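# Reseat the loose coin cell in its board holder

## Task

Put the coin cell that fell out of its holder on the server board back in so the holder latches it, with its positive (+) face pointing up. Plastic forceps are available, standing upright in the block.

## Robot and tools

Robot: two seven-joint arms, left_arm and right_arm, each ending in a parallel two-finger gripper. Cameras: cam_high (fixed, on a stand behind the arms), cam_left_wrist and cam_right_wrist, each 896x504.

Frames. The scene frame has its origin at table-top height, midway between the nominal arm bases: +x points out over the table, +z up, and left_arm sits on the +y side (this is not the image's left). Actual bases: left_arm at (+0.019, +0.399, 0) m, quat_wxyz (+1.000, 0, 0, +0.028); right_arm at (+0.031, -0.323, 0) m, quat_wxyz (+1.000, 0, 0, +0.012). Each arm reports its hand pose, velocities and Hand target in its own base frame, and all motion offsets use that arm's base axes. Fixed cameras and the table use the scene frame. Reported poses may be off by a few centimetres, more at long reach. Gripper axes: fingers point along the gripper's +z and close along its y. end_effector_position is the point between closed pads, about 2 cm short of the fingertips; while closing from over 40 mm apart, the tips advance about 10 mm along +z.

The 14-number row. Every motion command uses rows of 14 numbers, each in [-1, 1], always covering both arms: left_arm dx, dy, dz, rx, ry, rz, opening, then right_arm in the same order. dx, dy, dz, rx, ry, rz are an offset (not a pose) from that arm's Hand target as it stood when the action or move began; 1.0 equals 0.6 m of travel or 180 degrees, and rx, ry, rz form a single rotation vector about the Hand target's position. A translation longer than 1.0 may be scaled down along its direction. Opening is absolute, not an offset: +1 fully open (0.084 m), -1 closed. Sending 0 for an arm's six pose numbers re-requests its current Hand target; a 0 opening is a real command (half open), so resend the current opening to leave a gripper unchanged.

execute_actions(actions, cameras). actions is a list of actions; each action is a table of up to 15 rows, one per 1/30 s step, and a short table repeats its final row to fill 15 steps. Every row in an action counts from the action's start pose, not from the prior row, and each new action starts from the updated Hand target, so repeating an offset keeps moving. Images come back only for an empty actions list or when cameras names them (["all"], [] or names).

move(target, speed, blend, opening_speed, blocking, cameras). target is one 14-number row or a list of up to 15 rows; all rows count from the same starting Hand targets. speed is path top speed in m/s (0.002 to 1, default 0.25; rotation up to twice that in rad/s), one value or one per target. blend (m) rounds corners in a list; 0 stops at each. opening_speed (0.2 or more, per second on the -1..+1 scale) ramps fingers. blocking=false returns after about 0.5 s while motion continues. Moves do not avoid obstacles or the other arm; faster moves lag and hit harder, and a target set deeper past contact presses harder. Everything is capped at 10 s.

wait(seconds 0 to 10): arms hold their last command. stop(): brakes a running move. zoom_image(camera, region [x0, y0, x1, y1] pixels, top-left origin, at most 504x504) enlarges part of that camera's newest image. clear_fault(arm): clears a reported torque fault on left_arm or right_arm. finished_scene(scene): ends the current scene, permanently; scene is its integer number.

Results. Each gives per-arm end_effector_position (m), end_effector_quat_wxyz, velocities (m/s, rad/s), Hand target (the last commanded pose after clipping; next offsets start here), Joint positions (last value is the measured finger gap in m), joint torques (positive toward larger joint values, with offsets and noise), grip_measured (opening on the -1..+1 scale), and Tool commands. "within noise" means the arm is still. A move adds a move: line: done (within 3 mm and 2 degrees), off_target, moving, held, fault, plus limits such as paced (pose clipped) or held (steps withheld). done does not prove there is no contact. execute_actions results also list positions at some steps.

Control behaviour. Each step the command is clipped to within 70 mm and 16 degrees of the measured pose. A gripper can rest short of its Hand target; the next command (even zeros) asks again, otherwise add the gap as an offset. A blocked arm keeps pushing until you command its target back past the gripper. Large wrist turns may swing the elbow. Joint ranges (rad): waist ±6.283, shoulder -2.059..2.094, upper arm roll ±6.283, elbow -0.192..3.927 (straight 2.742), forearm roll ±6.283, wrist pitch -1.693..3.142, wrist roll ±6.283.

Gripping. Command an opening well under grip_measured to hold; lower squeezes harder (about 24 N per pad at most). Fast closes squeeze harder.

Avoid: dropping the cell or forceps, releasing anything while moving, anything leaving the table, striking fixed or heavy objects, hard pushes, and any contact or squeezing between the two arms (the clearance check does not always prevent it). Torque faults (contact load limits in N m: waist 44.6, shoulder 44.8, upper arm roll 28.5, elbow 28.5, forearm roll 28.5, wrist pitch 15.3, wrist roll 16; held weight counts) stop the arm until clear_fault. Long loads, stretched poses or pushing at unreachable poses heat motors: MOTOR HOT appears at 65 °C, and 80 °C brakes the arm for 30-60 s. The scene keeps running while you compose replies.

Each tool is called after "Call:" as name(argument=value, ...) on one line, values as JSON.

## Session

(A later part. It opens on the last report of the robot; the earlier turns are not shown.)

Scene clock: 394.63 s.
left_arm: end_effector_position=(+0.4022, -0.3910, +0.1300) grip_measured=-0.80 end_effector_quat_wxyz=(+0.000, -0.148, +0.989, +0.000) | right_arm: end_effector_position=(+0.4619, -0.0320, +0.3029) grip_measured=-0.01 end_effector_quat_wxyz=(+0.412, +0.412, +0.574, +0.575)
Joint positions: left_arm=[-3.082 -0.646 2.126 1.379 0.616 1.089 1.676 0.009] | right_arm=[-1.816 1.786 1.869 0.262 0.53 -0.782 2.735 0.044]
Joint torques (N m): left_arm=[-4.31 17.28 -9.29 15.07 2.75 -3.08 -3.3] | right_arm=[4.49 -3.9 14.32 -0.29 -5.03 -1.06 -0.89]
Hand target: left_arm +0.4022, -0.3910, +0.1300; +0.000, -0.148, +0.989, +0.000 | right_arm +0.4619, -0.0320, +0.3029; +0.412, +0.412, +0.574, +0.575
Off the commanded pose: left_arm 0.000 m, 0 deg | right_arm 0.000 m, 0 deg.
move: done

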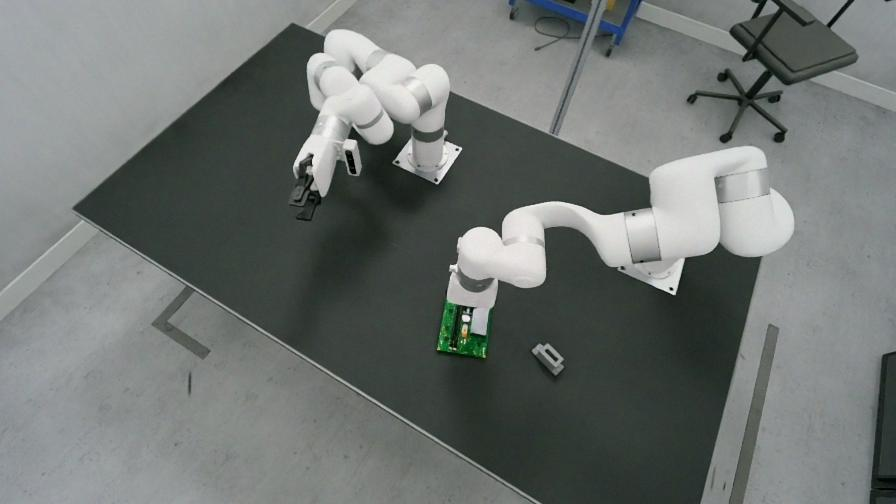

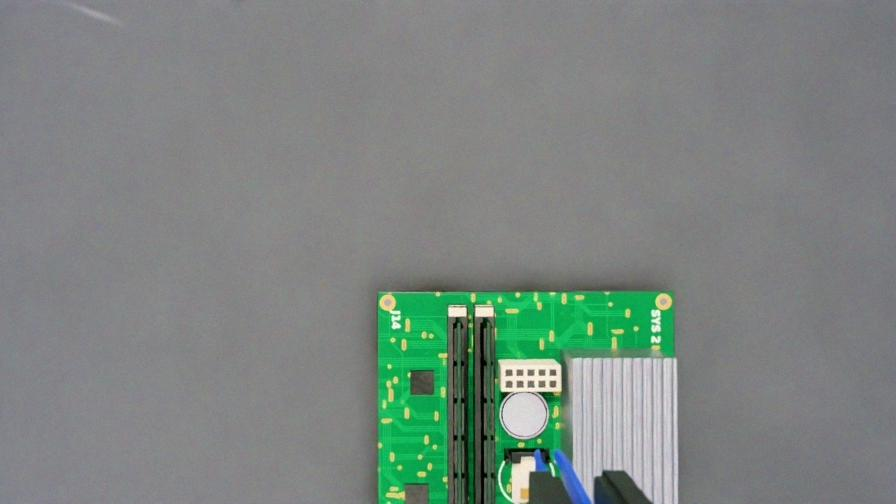

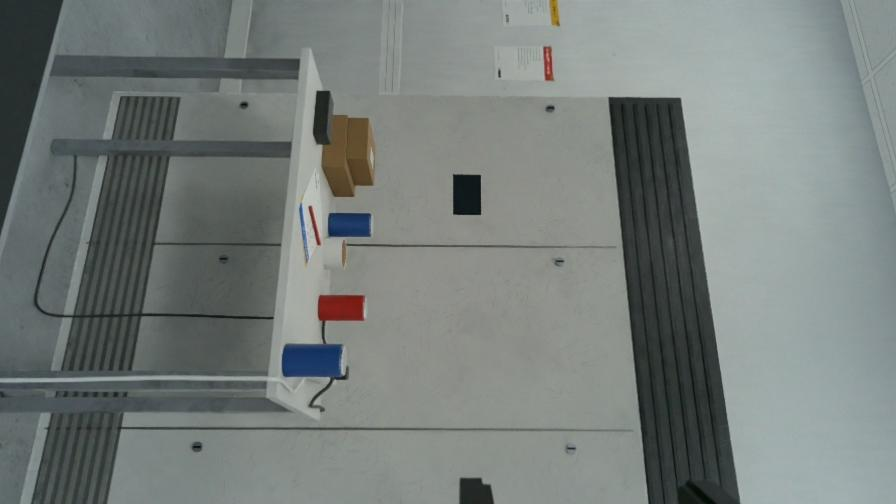

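Call:
move(target=[0.001, -0.0035, -0.0583, 0, 0, 0, -0.7, 0, 0, 0, 0, 0, 0, 0.0], speed=0.15, opening_speed=0.5, cameras=["cam_left_wrist"])

Call:
zoom_image(camera="cam_left_wrist", region=[460, 380, 660, 504])

Scene clock: 403.00 s.
left_arm: end_effector_position=(+0.4028, -0.3931, +0.0951) grip_measured=-0.72 end_effector_quat_wxyz=(+0.000, -0.148, +0.989, +0.000) | right_arm: end_effector_position=(+0.4619, -0.0320, +0.3029) grip_measured=-0.01 end_effector_quat_wxyz=(+0.412, +0.412, +0.574, +0.575)
Joint positions: left_arm=[-3.114 -0.7 2.173 1.359 0.67 1.028 1.644 0.012] | right_arm=[-1.816 1.786 1.869 0.262 0.529 -0.782 2.735 0.044]
Joint torques (N m): left_arm=[-4.09 18.6 -10.13 18.62 3.09 -3.21 -3.1] | right_arm=[4.69 -3.36 14.22 -0.2 -4.76 -1.4 -0.84]
Hand target: left_arm +0.4028, -0.3931, +0.0950; +0.000, -0.148, +0.989, +0.000 | right_arm +0.4619, -0.0320, +0.3029; +0.412, +0.412, +0.574, +0.575
Off the commanded pose: left_arm 0.000 m, 0 deg | right_arm 0.000 m, 0 deg.
move: done
Images, in order (width x height): cam_left_wrist 896x504.

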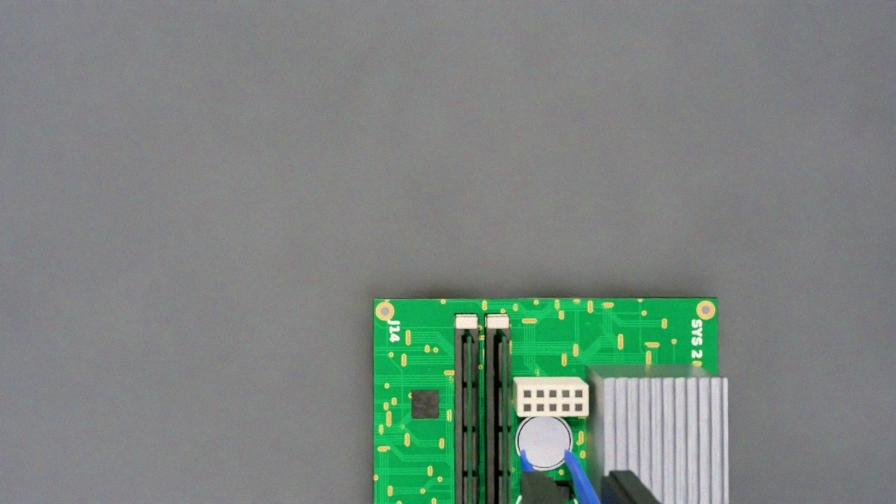

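Scaled by 2.520 from the camera's 896x504 image, which has a finer 1280x720 frame.

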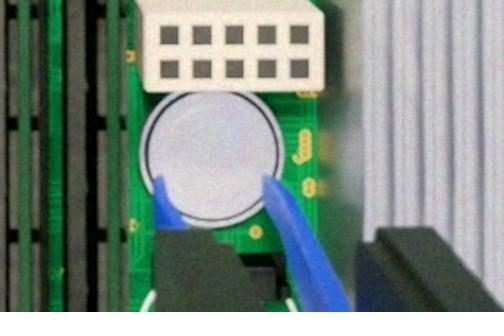

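Call:
move(target=[-0.0002, 0.0029, 0, 0, 0, 0, -0.6, 0, 0, 0, 0, 0, 0, 0.0], speed=0.1, opening_speed=0.3, cameras=["cam_left_wrist"])

Call:
zoom_image(camera="cam_left_wrist", region=[460, 380, 660, 504])

Scene clock: 418.77 s.
left_arm: end_effector_position=(+0.4027, -0.3914, +0.0950) grip_measured=-0.62 end_effector_quat_wxyz=(+0.000, -0.148, +0.989, +0.000) | right_arm: end_effector_position=(+0.4619, -0.0320, +0.3029) grip_measured=-0.01 end_effector_quat_wxyz=(+0.412, +0.412, +0.574, +0.575)
Joint positions: left_arm=[-3.109 -0.697 2.171 1.354 0.67 1.025 1.646 0.017] | right_arm=[-1.816 1.786 1.869 0.262 0.529 -0.782 2.735 0.044]
Joint torques (N m): left_arm=[5.54 27.14 -17.61 14.36 -2.31 -3.18 3.1] | right_arm=[4.56 -3.31 14.18 -0.26 -4.68 -1.36 -0.8]
Hand target: left_arm +0.4027, -0.3914, +0.0950; +0.000, -0.148, +0.989, +0.000 | right_arm +0.4619, -0.0320, +0.3029; +0.412, +0.412, +0.574, +0.575
Off the commanded pose: left_arm 0.000 m, 0 deg | right_arm 0.000 m, 0 deg.
move: done
Images, in order (width x height): cam_left_wrist 896x504.

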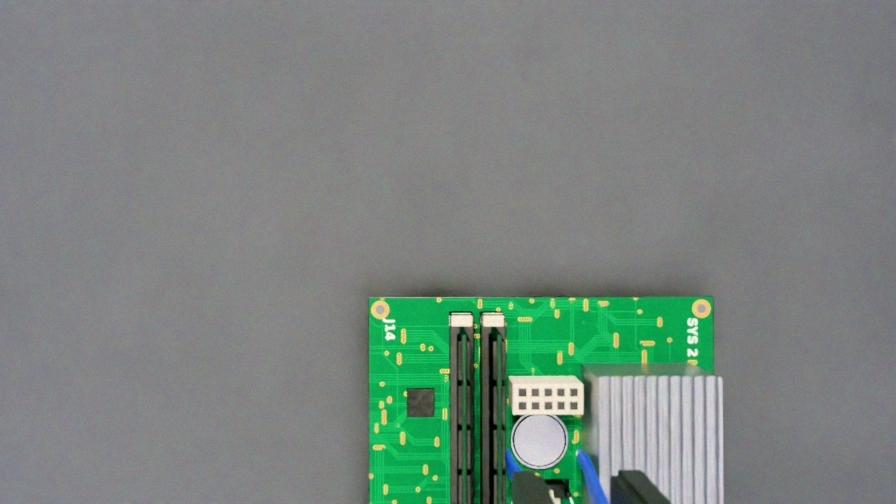

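Scaled by 2.520 from the camera's 896x504 image, which has a finer 1280x720 frame.

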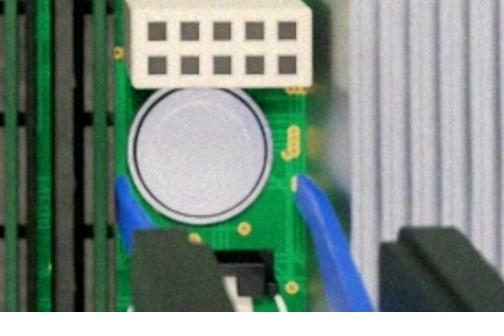

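Call:
move(target=[0, 0, -0.0125, 0, 0, 0, -0.585, 0, 0, 0, 0, 0, 0, 0.0], speed=0.05, opening_speed=0.3, cameras=["cam_left_wrist"])

Call:
zoom_image(camera="cam_left_wrist", region=[480, 400, 620, 504])

Scene clock: 430.53 s.
left_arm: end_effector_position=(+0.4027, -0.3914, +0.0877) grip_measured=-0.60 end_effector_quat_wxyz=(+0.000, -0.148, +0.989, +0.000) | right_arm: end_effector_position=(+0.4619, -0.0320, +0.3029) grip_measured=-0.01 end_effector_quat_wxyz=(+0.412, +0.412, +0.574, +0.575)
Joint positions: left_arm=[-3.115 -0.708 2.182 1.349 0.681 1.012 1.639 0.017] | right_arm=[-1.816 1.786 1.869 0.262 0.529 -0.782 2.735 0.044]
Joint torques (N m): left_arm=[-4.82 18.8 -9.63 14.32 3.26 -3.23 -3.06] | right_arm=[4.48 -3.39 14.36 -0.1 -4.74 -1.43 -0.89]
Hand target: left_arm +0.4027, -0.3914, +0.0875; +0.000, -0.148, +0.989, +0.000 | right_arm +0.4619, -0.0320, +0.3029; +0.412, +0.412, +0.574, +0.575
Off the commanded pose: left_arm 0.000 m, 0 deg | right_arm 0.000 m, 0 deg.
move: done
Images, in order (width x height): cam_left_wrist 896x504.

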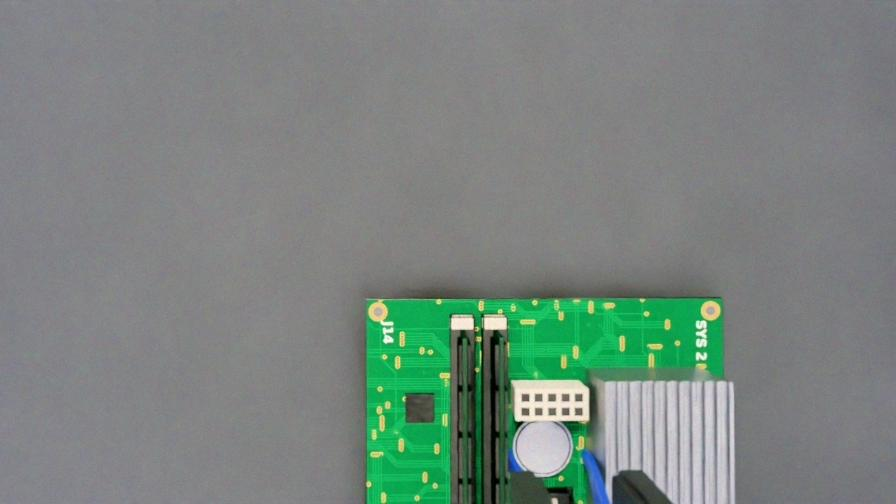

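Scaled by 3.600 from the camera's 896x504 image, which has a finer 1280x720 frame.

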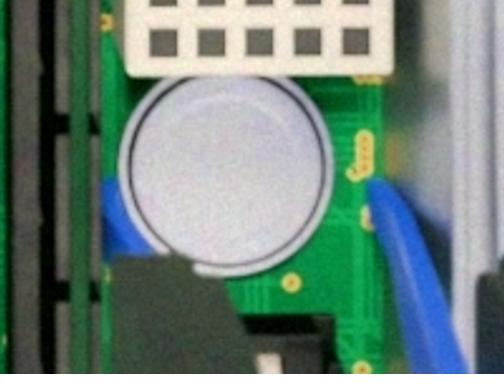

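Call:
zoom_image(camera="cam_left_wrist", region=[496, 430, 606, 490])

Scaled by 4.582 from the camera's 896x504 image, which has a finer 1280x720 frame.

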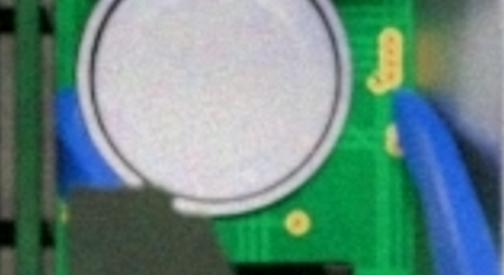

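Call:
move(target=[0.0002, -0.0006, -0.0067, 0, 0, 0, -0.585, 0, 0, 0, 0, 0, 0, 0.0], speed=0.03, cameras=["cam_left_wrist"])

Call:
zoom_image(camera="cam_left_wrist", region=[496, 430, 606, 490])

Scene clock: 464.87 s.
left_arm: end_effector_position=(+0.4028, -0.3917, +0.0837) grip_measured=-0.60 end_effector_quat_wxyz=(+0.000, -0.148, +0.989, +0.000) | right_arm: end_effector_position=(+0.4619, -0.0320, +0.3029) grip_measured=-0.01 end_effector_quat_wxyz=(+0.412, +0.412, +0.574, +0.575)
Joint positions: left_arm=[-3.119 -0.715 2.188 1.348 0.687 1.005 1.636 0.017] | right_arm=[-1.816 1.786 1.869 0.262 0.529 -0.782 2.735 0.044]
Joint torques (N m): left_arm=[-4.07 17.75 -9.71 13.93 2.69 -3.06 -3.37] | right_arm=[4.57 -3.18 14.44 -0.14 -4.58 -1.31 -0.92]
Hand target: left_arm +0.4028, -0.3917, +0.0835; +0.000, -0.148, +0.989, +0.000 | right_arm +0.4619, -0.0320, +0.3029; +0.412, +0.412, +0.574, +0.575
Off the commanded pose: left_arm 0.000 m, 0 deg | right_arm 0.000 m, 0 deg.
move: done
Images, in order (width x height): cam_left_wrist 896x504.

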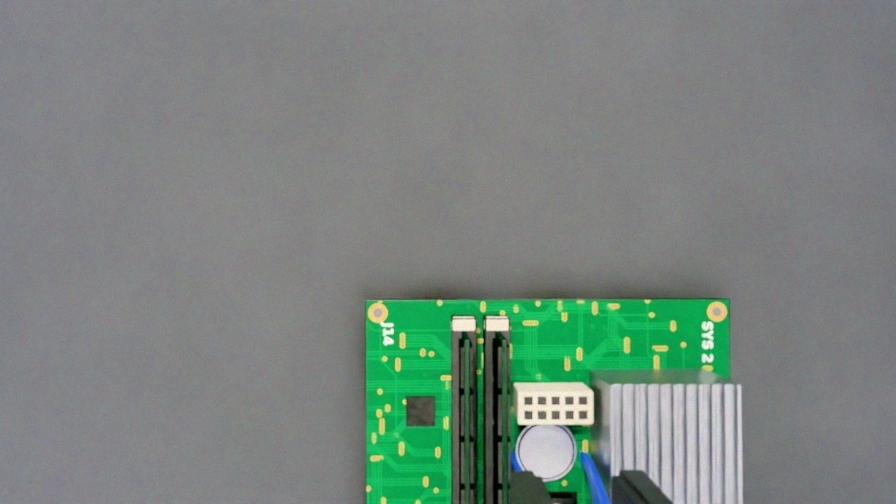

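Scaled by 4.582 from the camera's 896x504 image, which has a finer 1280x720 frame.

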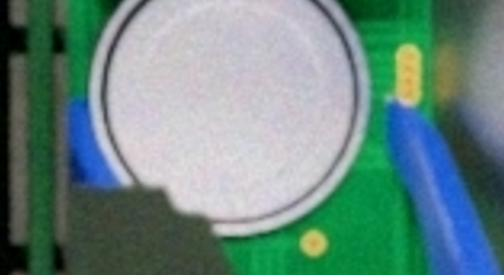

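Call:
move(target=[0, 0, 0.001, 0, 0, 0, -0.66, 0, 0, 0, 0, 0, 0, 0.0], speed=0.03, opening_speed=0.3, cameras=["cam_left_wrist"])

Call:
zoom_image(camera="cam_left_wrist", region=[496, 420, 606, 490])

Scene clock: 475.90 s.
left_arm: end_effector_position=(+0.4028, -0.3918, +0.0841) grip_measured=-0.68 end_effector_quat_wxyz=(+0.000, -0.148, +0.989, +0.000) | right_arm: end_effector_position=(+0.4619, -0.0320, +0.3029) grip_measured=-0.01 end_effector_quat_wxyz=(+0.412, +0.412, +0.574, +0.575)
Joint positions: left_arm=[-3.119 -0.714 2.187 1.349 0.686 1.006 1.636 0.014] | right_arm=[-1.816 1.786 1.869 0.262 0.529 -0.782 2.735 0.044]
Joint torques (N m): left_arm=[6.77 26.67 -17.46 18.89 -2.34 -0.07 2.96] | right_arm=[4.53 -3.16 14.49 -0.13 -4.45 -1.26 -0.91]
Hand target: left_arm +0.4028, -0.3917, +0.0841; +0.000, -0.148, +0.989, +0.000 | right_arm +0.4619, -0.0320, +0.3029; +0.412, +0.412, +0.574, +0.575
Off the commanded pose: left_arm 0.000 m, 0 deg | right_arm 0.000 m, 0 deg.
move: done
Images, in order (width x height): cam_left_wrist 896x504.

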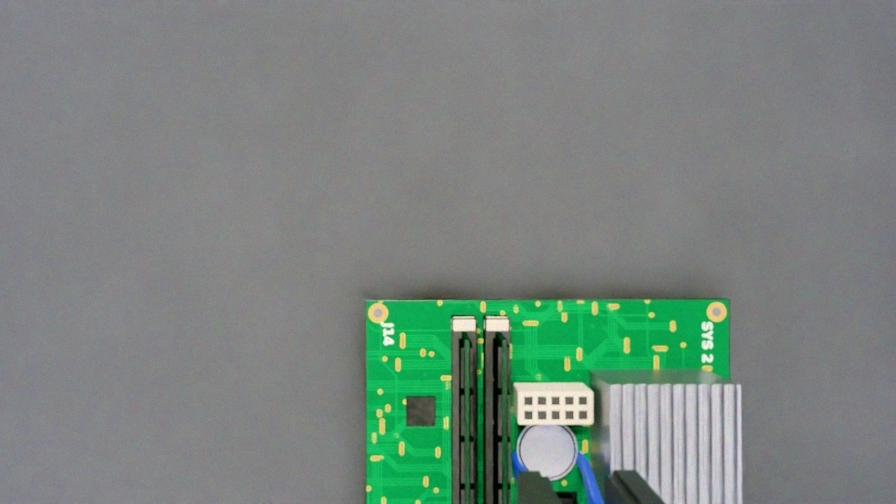

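Scaled by 4.582 from the camera's 896x504 image, which has a finer 1280x720 frame.

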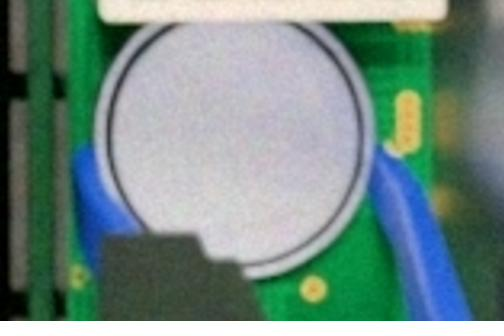

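Call:
move(target=[[0, 0, 0.0, 0, 0, 0, -0.74, 0, 0, 0, 0, 0, 0, 0.0]], speed=0.03, opening_speed=0.3, cameras=["cam_left_wrist"])

Call:
zoom_image(camera="cam_left_wrist", region=[496, 420, 606, 490])

Scene clock: 479.87 s.
left_arm: end_effector_position=(+0.4028, -0.3917, +0.0841) grip_measured=-0.76 end_effector_quat_wxyz=(+0.000, -0.148, +0.989, +0.000) end_effector_velocity=(+0.000, +0.000, +0.000) end_effector_angular_velocity=(+0.000, +0.000, +0.000) | right_arm: end_effector_position=(+0.4619, -0.0320, +0.3029) grip_measured=-0.01 end_effector_quat_wxyz=(+0.412, +0.412, +0.574, +0.575)
Joint positions: left_arm=[-3.119 -0.714 2.187 1.349 0.686 1.006 1.636 0.011] | right_arm=[-1.816 1.786 1.869 0.262 0.529 -0.782 2.735 0.044]
Joint velocities: left_arm=[0 0 0 0 0 0 -0.001 -0.001] | right_arm=[within noise]
Joint torques (N m): left_arm=[5.88 27 -17.68 18.73 -1.75 -0.06 3.18] | right_arm=[4.7 -3.18 14.52 -0.08 -4.58 -1.42 -0.86]
Hand target: left_arm +0.4028, -0.3917, +0.0841; +0.000, -0.148, +0.989, +0.000 | right_arm +0.4619, -0.0320, +0.3029; +0.412, +0.412, +0.574, +0.575
Off the commanded pose: left_arm 0.000 m, 0 deg | right_arm 0.000 m, 0 deg.
move: done
Images, in order (width x height): cam_left_wrist 896x504.

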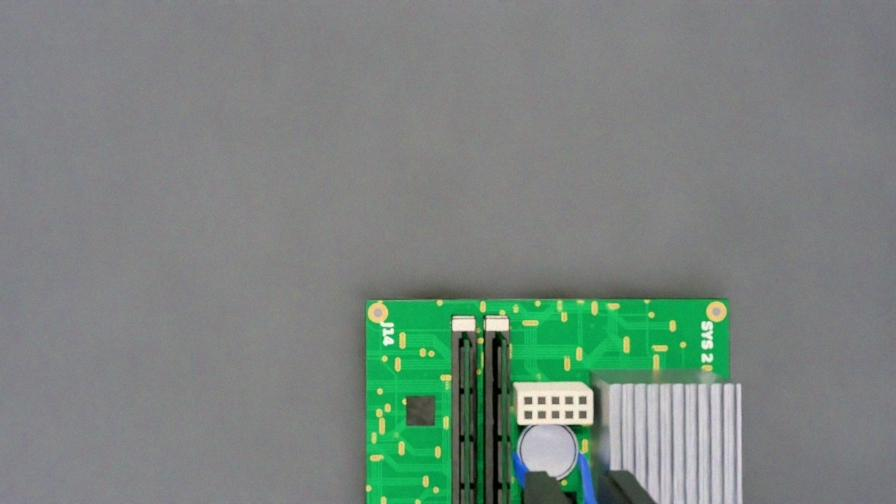

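Scaled by 4.582 from the camera's 896x504 image, which has a finer 1280x720 frame.

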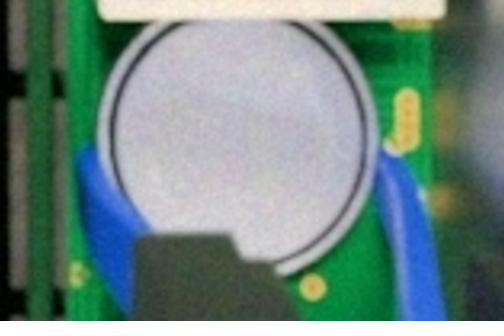

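Call:
move(target=[[0, 0, 0.0, 0, 0, 0, -0.8, 0, 0, 0, 0, 0, 0, 0.0], [0, 0, 0.01, 0, 0, 0, -0.8, 0, 0, 0, 0, 0, 0, 0.0]], speed=0.03, opening_speed=0.3, cameras=["cam_left_wrist"])

Call:
zoom_image(camera="cam_left_wrist", region=[496, 420, 606, 490])

Scene clock: 491.43 s.
left_arm: end_effector_position=(+0.4028, -0.3917, +0.0900) grip_measured=-0.82 end_effector_quat_wxyz=(+0.000, -0.148, +0.989, +0.000) | right_arm: end_effector_position=(+0.4619, -0.0320, +0.3029) grip_measured=-0.01 end_effector_quat_wxyz=(+0.412, +0.412, +0.574, +0.575)
Joint positions: left_arm=[-3.114 -0.705 2.179 1.352 0.677 1.017 1.641 0.008] | right_arm=[-1.816 1.786 1.869 0.262 0.529 -0.782 2.735 0.044]
Joint torques (N m): left_arm=[6.13 26.87 -17.81 18.72 -2.56 -0.22 3.29] | right_arm=[4.58 -3.5 14.51 0.18 -4.67 -1.36 -0.93]
Hand target: left_arm +0.4028, -0.3917, +0.0901; +0.000, -0.148, +0.989, +0.000 | right_arm +0.4619, -0.0320, +0.3029; +0.412, +0.412, +0.574, +0.575
Off the commanded pose: left_arm 0.000 m, 0 deg | right_arm 0.000 m, 0 deg.
move: done
Images, in order (width x height): cam_left_wrist 896x504.

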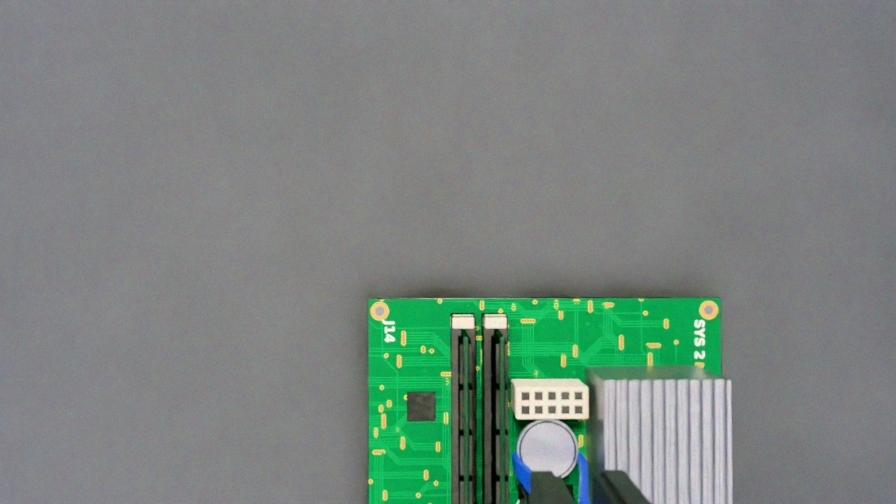

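Scaled by 4.582 from the camera's 896x504 image, which has a finer 1280x720 frame.

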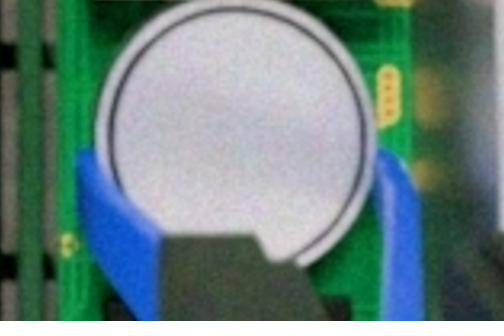

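Call:
move(target=[[0, 0, 0.09, 0, 0, 0, -0.8, -0.06, 0.17, -0.1, 0, 0, 0.2, 0.0], [-0.0357, 0.0512, 0.2915, 0, 0, 0.3878, -0.8, -0.103, 0.3367, -0.19, 0, 0, 0.3883, 0.0]], speed=0.15, blend=[0.01, 0], cameras=["all"])

Scene clock: 535.87 s.
left_arm: end_effector_position=(+0.3815, -0.3609, +0.2650) grip_measured=-0.82 end_effector_quat_wxyz=(+0.000, +0.687, -0.726, +0.000) | right_arm: end_effector_position=(+0.4001, +0.1700, +0.1889) grip_measured=-0.01 end_effector_quat_wxyz=(+0.009, +0.009, +0.707, +0.707)
Joint positions: left_arm=[-3.028 -0.275 2.152 1.43 0.238 1.285 0.699 0.008] | right_arm=[-1.533 1.31 1.376 0.69 0.415 0.721 2.638 0.044]
Joint torques (N m): left_arm=[-4.46 20.55 -2.15 23.2 -2.32 -0.25 -3.33] | right_arm=[4.95 -11.98 18.52 4.49 -2.73 3.24 1.09]
Hand target: left_arm +0.3814, -0.3610, +0.2650; +0.000, +0.687, -0.726, +0.000 | right_arm +0.4001, +0.1700, +0.1889; +0.009, +0.009, +0.707, +0.708
Off the commanded pose: left_arm 0.000 m, 0 deg | right_arm 0.000 m, 0 deg.
move: done

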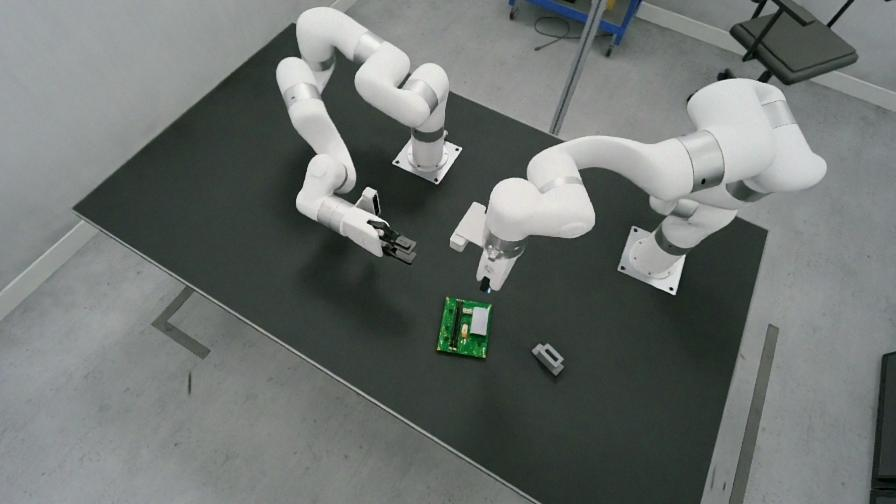

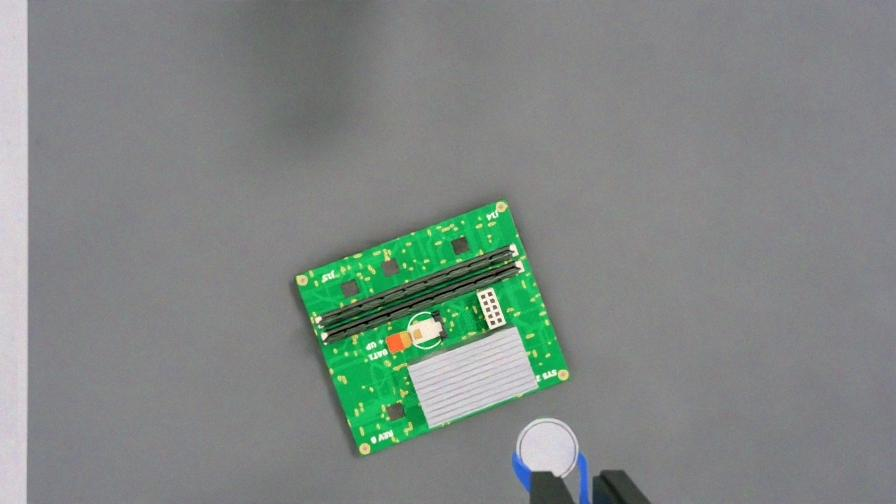

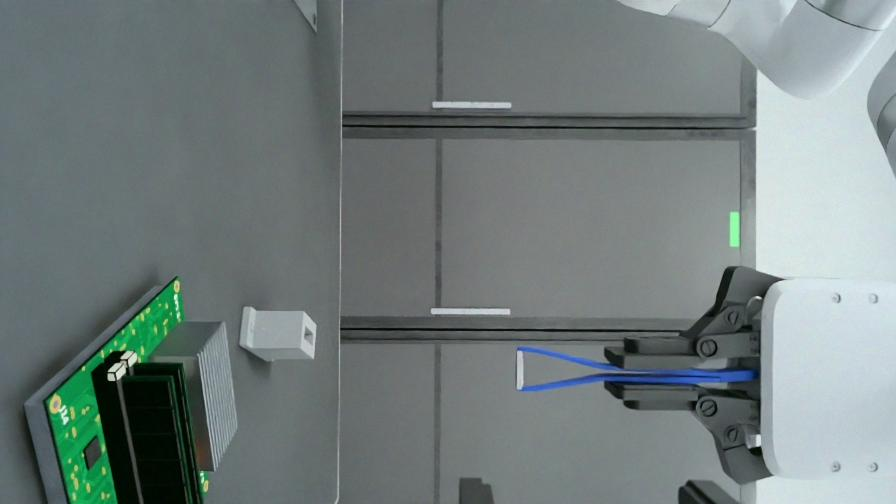

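Call:
zoom_image(camera="cam_right_wrist", region=[490, 320, 650, 420])

Call:
zoom_image(camera="cam_left_wrist", region=[490, 400, 660, 504])

Scaled by 3.150 from the camera's 896x504 image, which has a finer 1280x720 frame.

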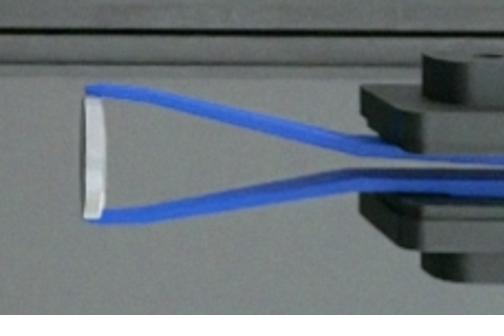

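Scaled by 2.965 from the camera's 896x504 image, which has a finer 1280x720 frame.

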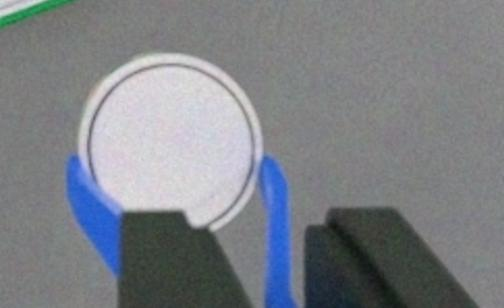

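Call:
move(target=[0, 0, 0, 0, 0, 0, -0.8, 0, 0.2317, 0.0075, 0, 0, 0, -0.6], speed=0.12, cameras=["cam_left_wrist", "cam_right_wrist"])

Scene clock: 552.93 s.
left_arm: end_effector_position=(+0.3814, -0.3610, +0.2650) grip_measured=-0.82 end_effector_quat_wxyz=(+0.000, +0.687, -0.726, +0.000) | right_arm: end_effector_position=(+0.4001, +0.3090, +0.1934) grip_measured=-0.62 end_effector_quat_wxyz=(+0.009, +0.009, +0.707, +0.708)
Joint positions: left_arm=[-3.029 -0.275 2.152 1.43 0.238 1.285 0.699 0.008] | right_arm=[-1.154 1.467 1.449 0.682 0.536 0.29 2.558 0.017]
Joint torques (N m): left_arm=[-4.23 19.41 -5.25 23.1 -1.08 -0.07 -3.27] | right_arm=[5.18 -4.95 24.95 2.95 1.63 -1.04 -0.84]
Motor temperatures (°C): left_arm=[37 38 36 45 30 36 38] | right_arm=[31 35 41 35 33 38 40]
Hand target: left_arm +0.3814, -0.3610, +0.2650; +0.000, +0.687, -0.726, +0.000 | right_arm +0.4001, +0.3090, +0.1934; +0.009, +0.009, +0.707, +0.708
Off the commanded pose: left_arm 0.000 m, 0 deg | right_arm 0.000 m, 0 deg.
move: done
Images, in order (width x height): cam_left_wrist 896x504, cam_right_wrist 896x504.

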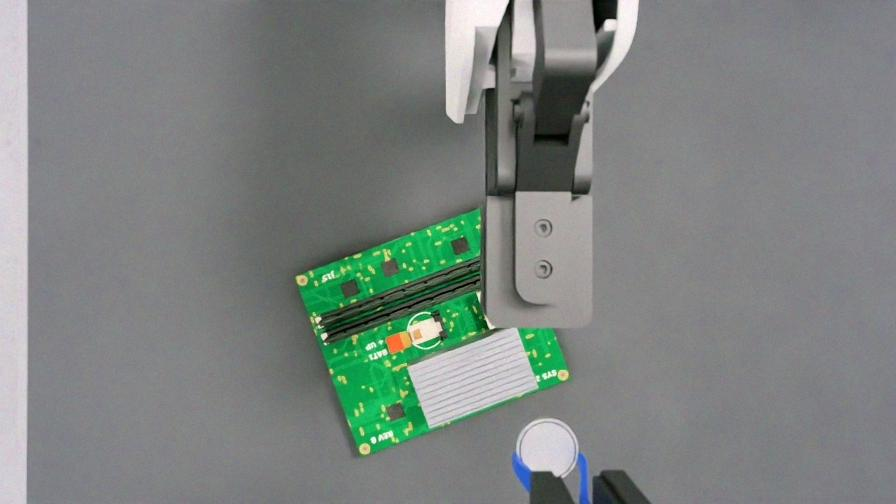

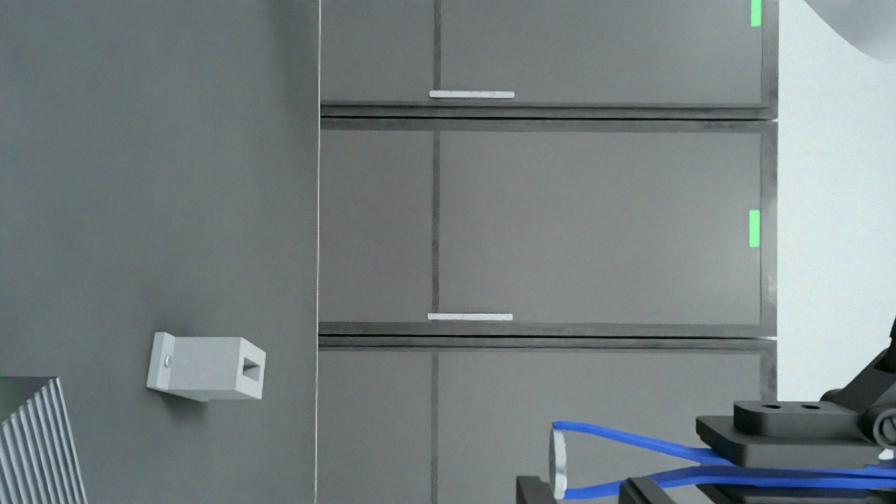

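Call:
move(target=[0, 0, 0, 0, 0, 0, -0.8, -0.0092, 0.0608, 0.0, 0, 0, 0, -0.6], speed=0.06, cameras=["cam_left_wrist", "cam_right_wrist"])

Call:
zoom_image(camera="cam_left_wrist", region=[470, 380, 640, 504])

Call:
zoom_image(camera="cam_right_wrist", region=[500, 380, 670, 504])

Scene clock: 567.77 s.
left_arm: end_effector_position=(+0.3814, -0.3610, +0.2650) grip_measured=-0.82 end_effector_quat_wxyz=(+0.000, +0.687, -0.726, +0.000) | right_arm: end_effector_position=(+0.3946, +0.3454, +0.1934) grip_measured=-0.62 end_effector_quat_wxyz=(+0.009, +0.009, +0.707, +0.708)
Joint positions: left_arm=[-3.029 -0.275 2.152 1.43 0.238 1.285 0.699 0.008] | right_arm=[-1.044 1.527 1.469 0.696 0.554 0.175 2.531 0.017]
Joint torques (N m): left_arm=[-4.44 16.97 -3.2 23.07 0.41 -0.16 -3.13] | right_arm=[4.43 -5.35 25.37 1.94 1.48 -1.06 -0.85]
Hand target: left_arm +0.3814, -0.3610, +0.2650; +0.000, +0.687, -0.726, +0.000 | right_arm +0.3946, +0.3455, +0.1934; +0.009, +0.009, +0.707, +0.708
Off the commanded pose: left_arm 0.000 m, 0 deg | right_arm 0.000 m, 0 deg.
move: done
Images, in order (width x height): cam_left_wrist 896x504, cam_right_wrist 896x504.

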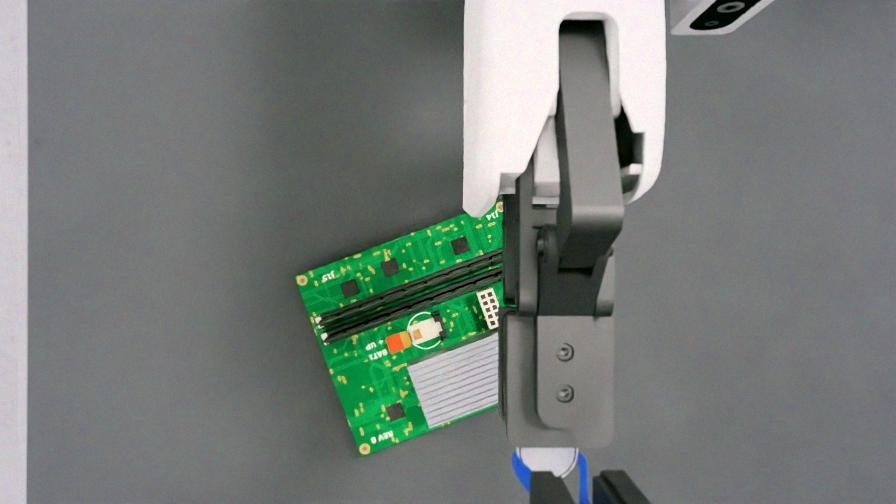

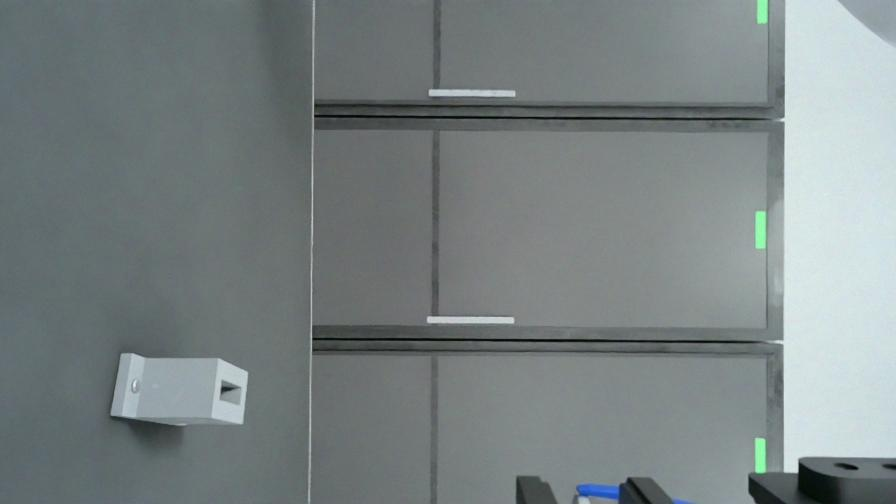

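Scaled by 2.965 from the camera's 896x504 image, which has a finer 1280x720 frame.

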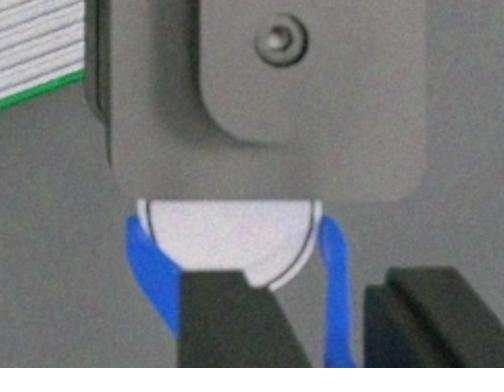

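Scaled by 2.965 from the camera's 896x504 image, which has a finer 1280x720 frame.

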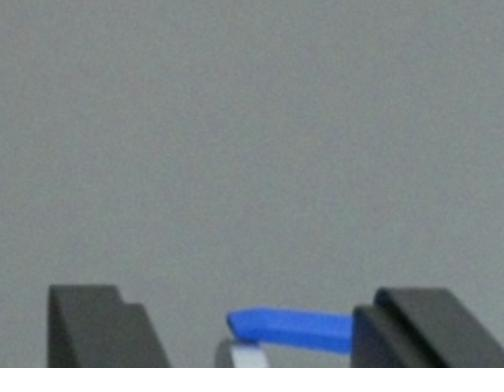

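Call:
move(target=[[0, 0, 0, 0, 0, 0, -0.8, 0.0013, 0, 0.0, 0, 0, 0, -0.6], [0, 0, 0, 0, 0, 0, -0.8, 0.0013, 0, 0.0, 0, 0, 0, -0.97]], speed=0.06, opening_speed=0.4, cameras=["cam_left_wrist", "cam_right_wrist"])

Call:
zoom_image(camera="cam_left_wrist", region=[470, 380, 640, 504])

Call:
zoom_image(camera="cam_right_wrist", region=[500, 380, 670, 504])

Scene clock: 582.53 s.
left_arm: end_effector_position=(+0.3814, -0.3610, +0.2650) grip_measured=-0.82 end_effector_quat_wxyz=(+0.000, +0.687, -0.726, +0.000) | right_arm: end_effector_position=(+0.3953, +0.3455, +0.1934) grip_measured=-0.94 end_effector_quat_wxyz=(+0.009, +0.009, +0.707, +0.708)
Joint positions: left_arm=[-3.029 -0.275 2.152 1.43 0.238 1.285 0.699 0.008] | right_arm=[-1.043 1.527 1.468 0.699 0.554 0.177 2.531 0.002]
Joint torques (N m): left_arm=[-3.84 14.18 -2.44 23 0.12 -0.37 -3.21] | right_arm=[4.52 -14.1 20.46 1.98 -2.38 3.33 1.1]
Hand target: left_arm +0.3814, -0.3610, +0.2650; +0.000, +0.687, -0.726, +0.000 | right_arm +0.3953, +0.3455, +0.1934; +0.009, +0.009, +0.707, +0.708
Off the commanded pose: left_arm 0.000 m, 0 deg | right_arm 0.000 m, 0 deg.
move: done
Images, in order (width x height): cam_left_wrist 896x504, cam_right_wrist 896x504.

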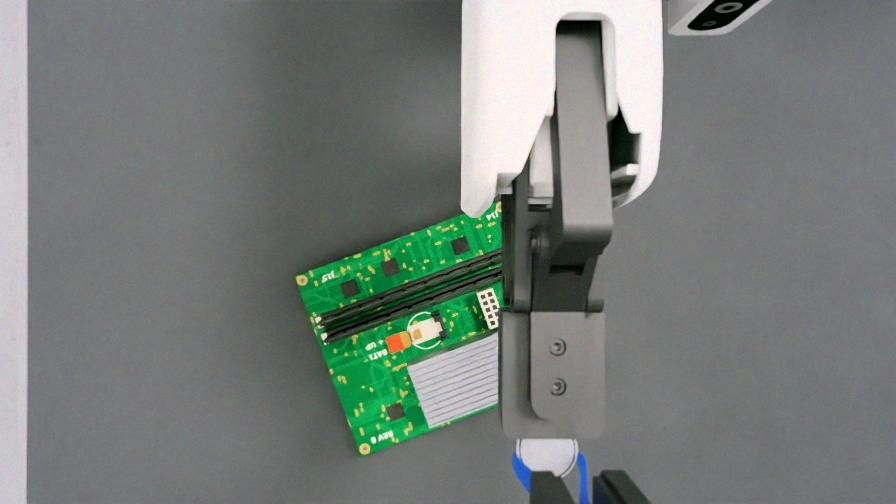

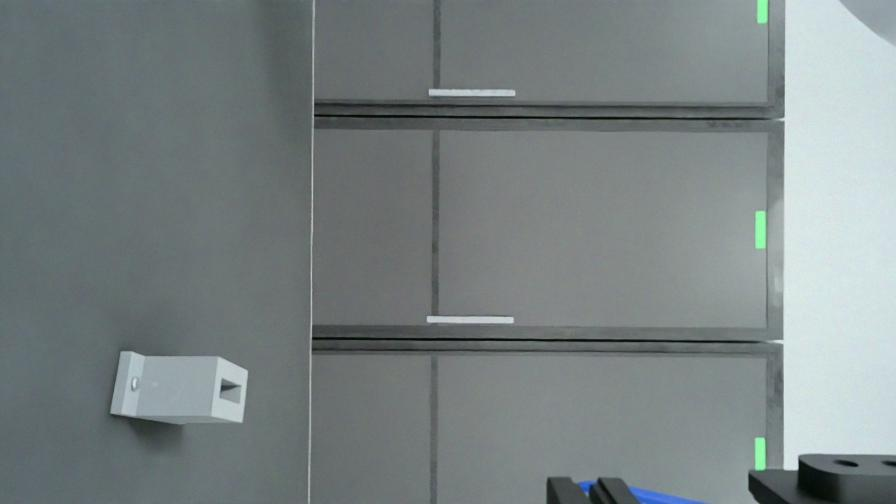

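Scaled by 2.965 from the camera's 896x504 image, which has a finer 1280x720 frame.

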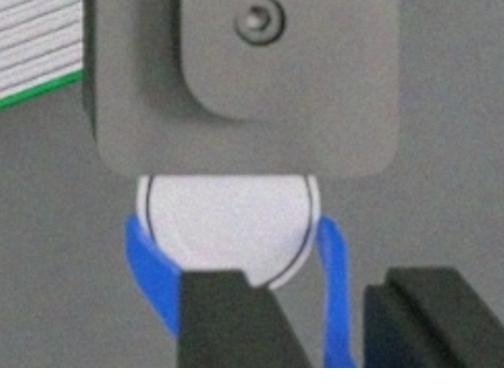

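Scaled by 2.965 from the camera's 896x504 image, which has a finer 1280x720 frame.

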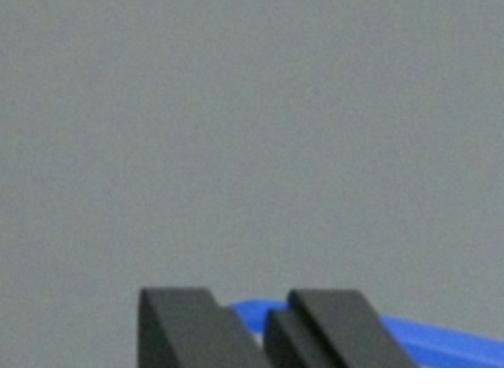

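Call:
move(target=[[0, 0, 0, 0, 0, 0, -0.6, 0, 0, 0.0, 0, 0, 0, -1.0], [0, 0, 0, 0, 0, 0, -0.565, 0, 0, 0.0, 0, 0, 0, -1.0]], speed=0.06, opening_speed=0.3, cameras=["cam_left_wrist", "cam_right_wrist"])

Call:
zoom_image(camera="cam_left_wrist", region=[470, 380, 640, 504])

Scene clock: 596.27 s.
left_arm: end_effector_position=(+0.3814, -0.3610, +0.2650) grip_measured=-0.58 end_effector_quat_wxyz=(+0.000, +0.687, -0.726, +0.000) | right_arm: end_effector_position=(+0.3953, +0.3455, +0.1934) grip_measured=-0.95 end_effector_quat_wxyz=(+0.009, +0.009, +0.707, +0.708)
Joint positions: left_arm=[-3.029 -0.275 2.152 1.43 0.238 1.285 0.699 0.018] | right_arm=[-1.043 1.527 1.468 0.699 0.554 0.177 2.531 0.002]
Joint torques (N m): left_arm=[-3.97 12.62 -3.17 21.64 0.03 -2.52 -3.11] | right_arm=[4.85 -13.28 22.63 0.24 -1.61 1.9 0.94]
Hand target: left_arm +0.3814, -0.3610, +0.2650; +0.000, +0.687, -0.726, +0.000 | right_arm +0.3953, +0.3455, +0.1934; +0.009, +0.009, +0.707, +0.708
Off the commanded pose: left_arm 0.000 m, 0 deg | right_arm 0.000 m, 0 deg.
move: done
Images, in order (width x height): cam_left_wrist 896x504, cam_right_wrist 896x504.

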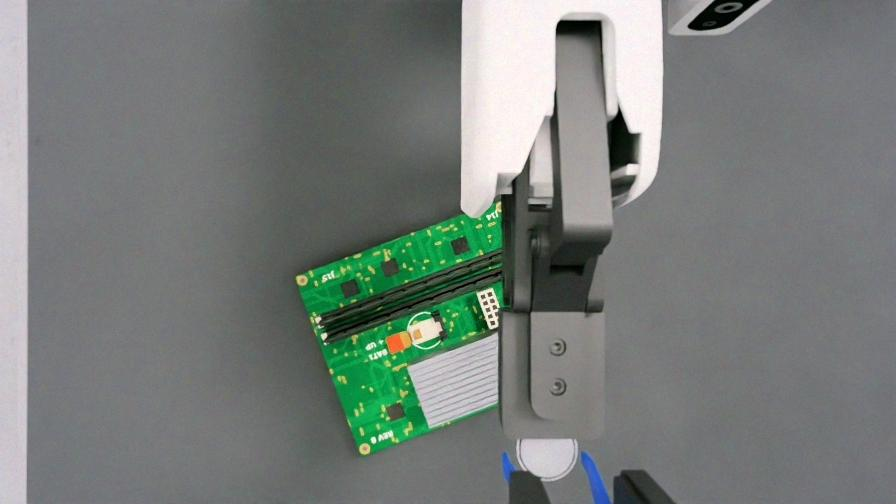

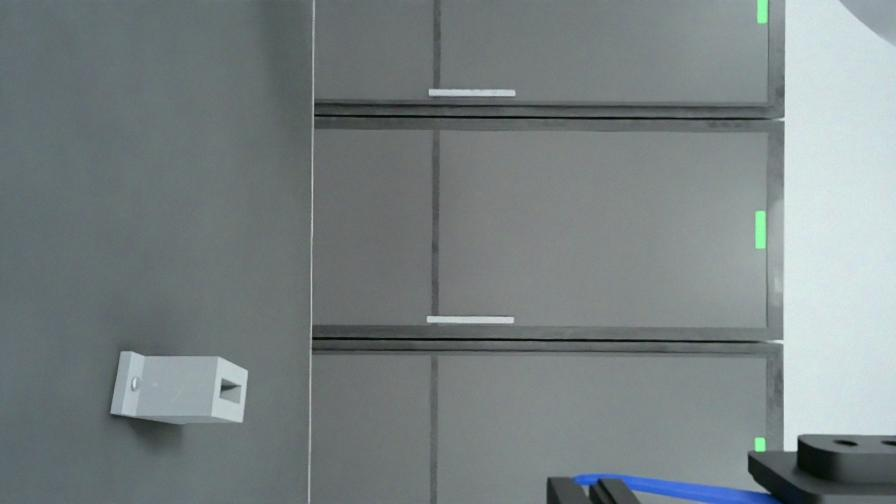

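Scaled by 2.965 from the camera's 896x504 image, which has a finer 1280x720 frame.

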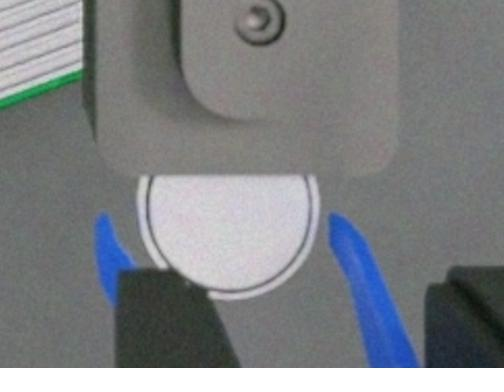

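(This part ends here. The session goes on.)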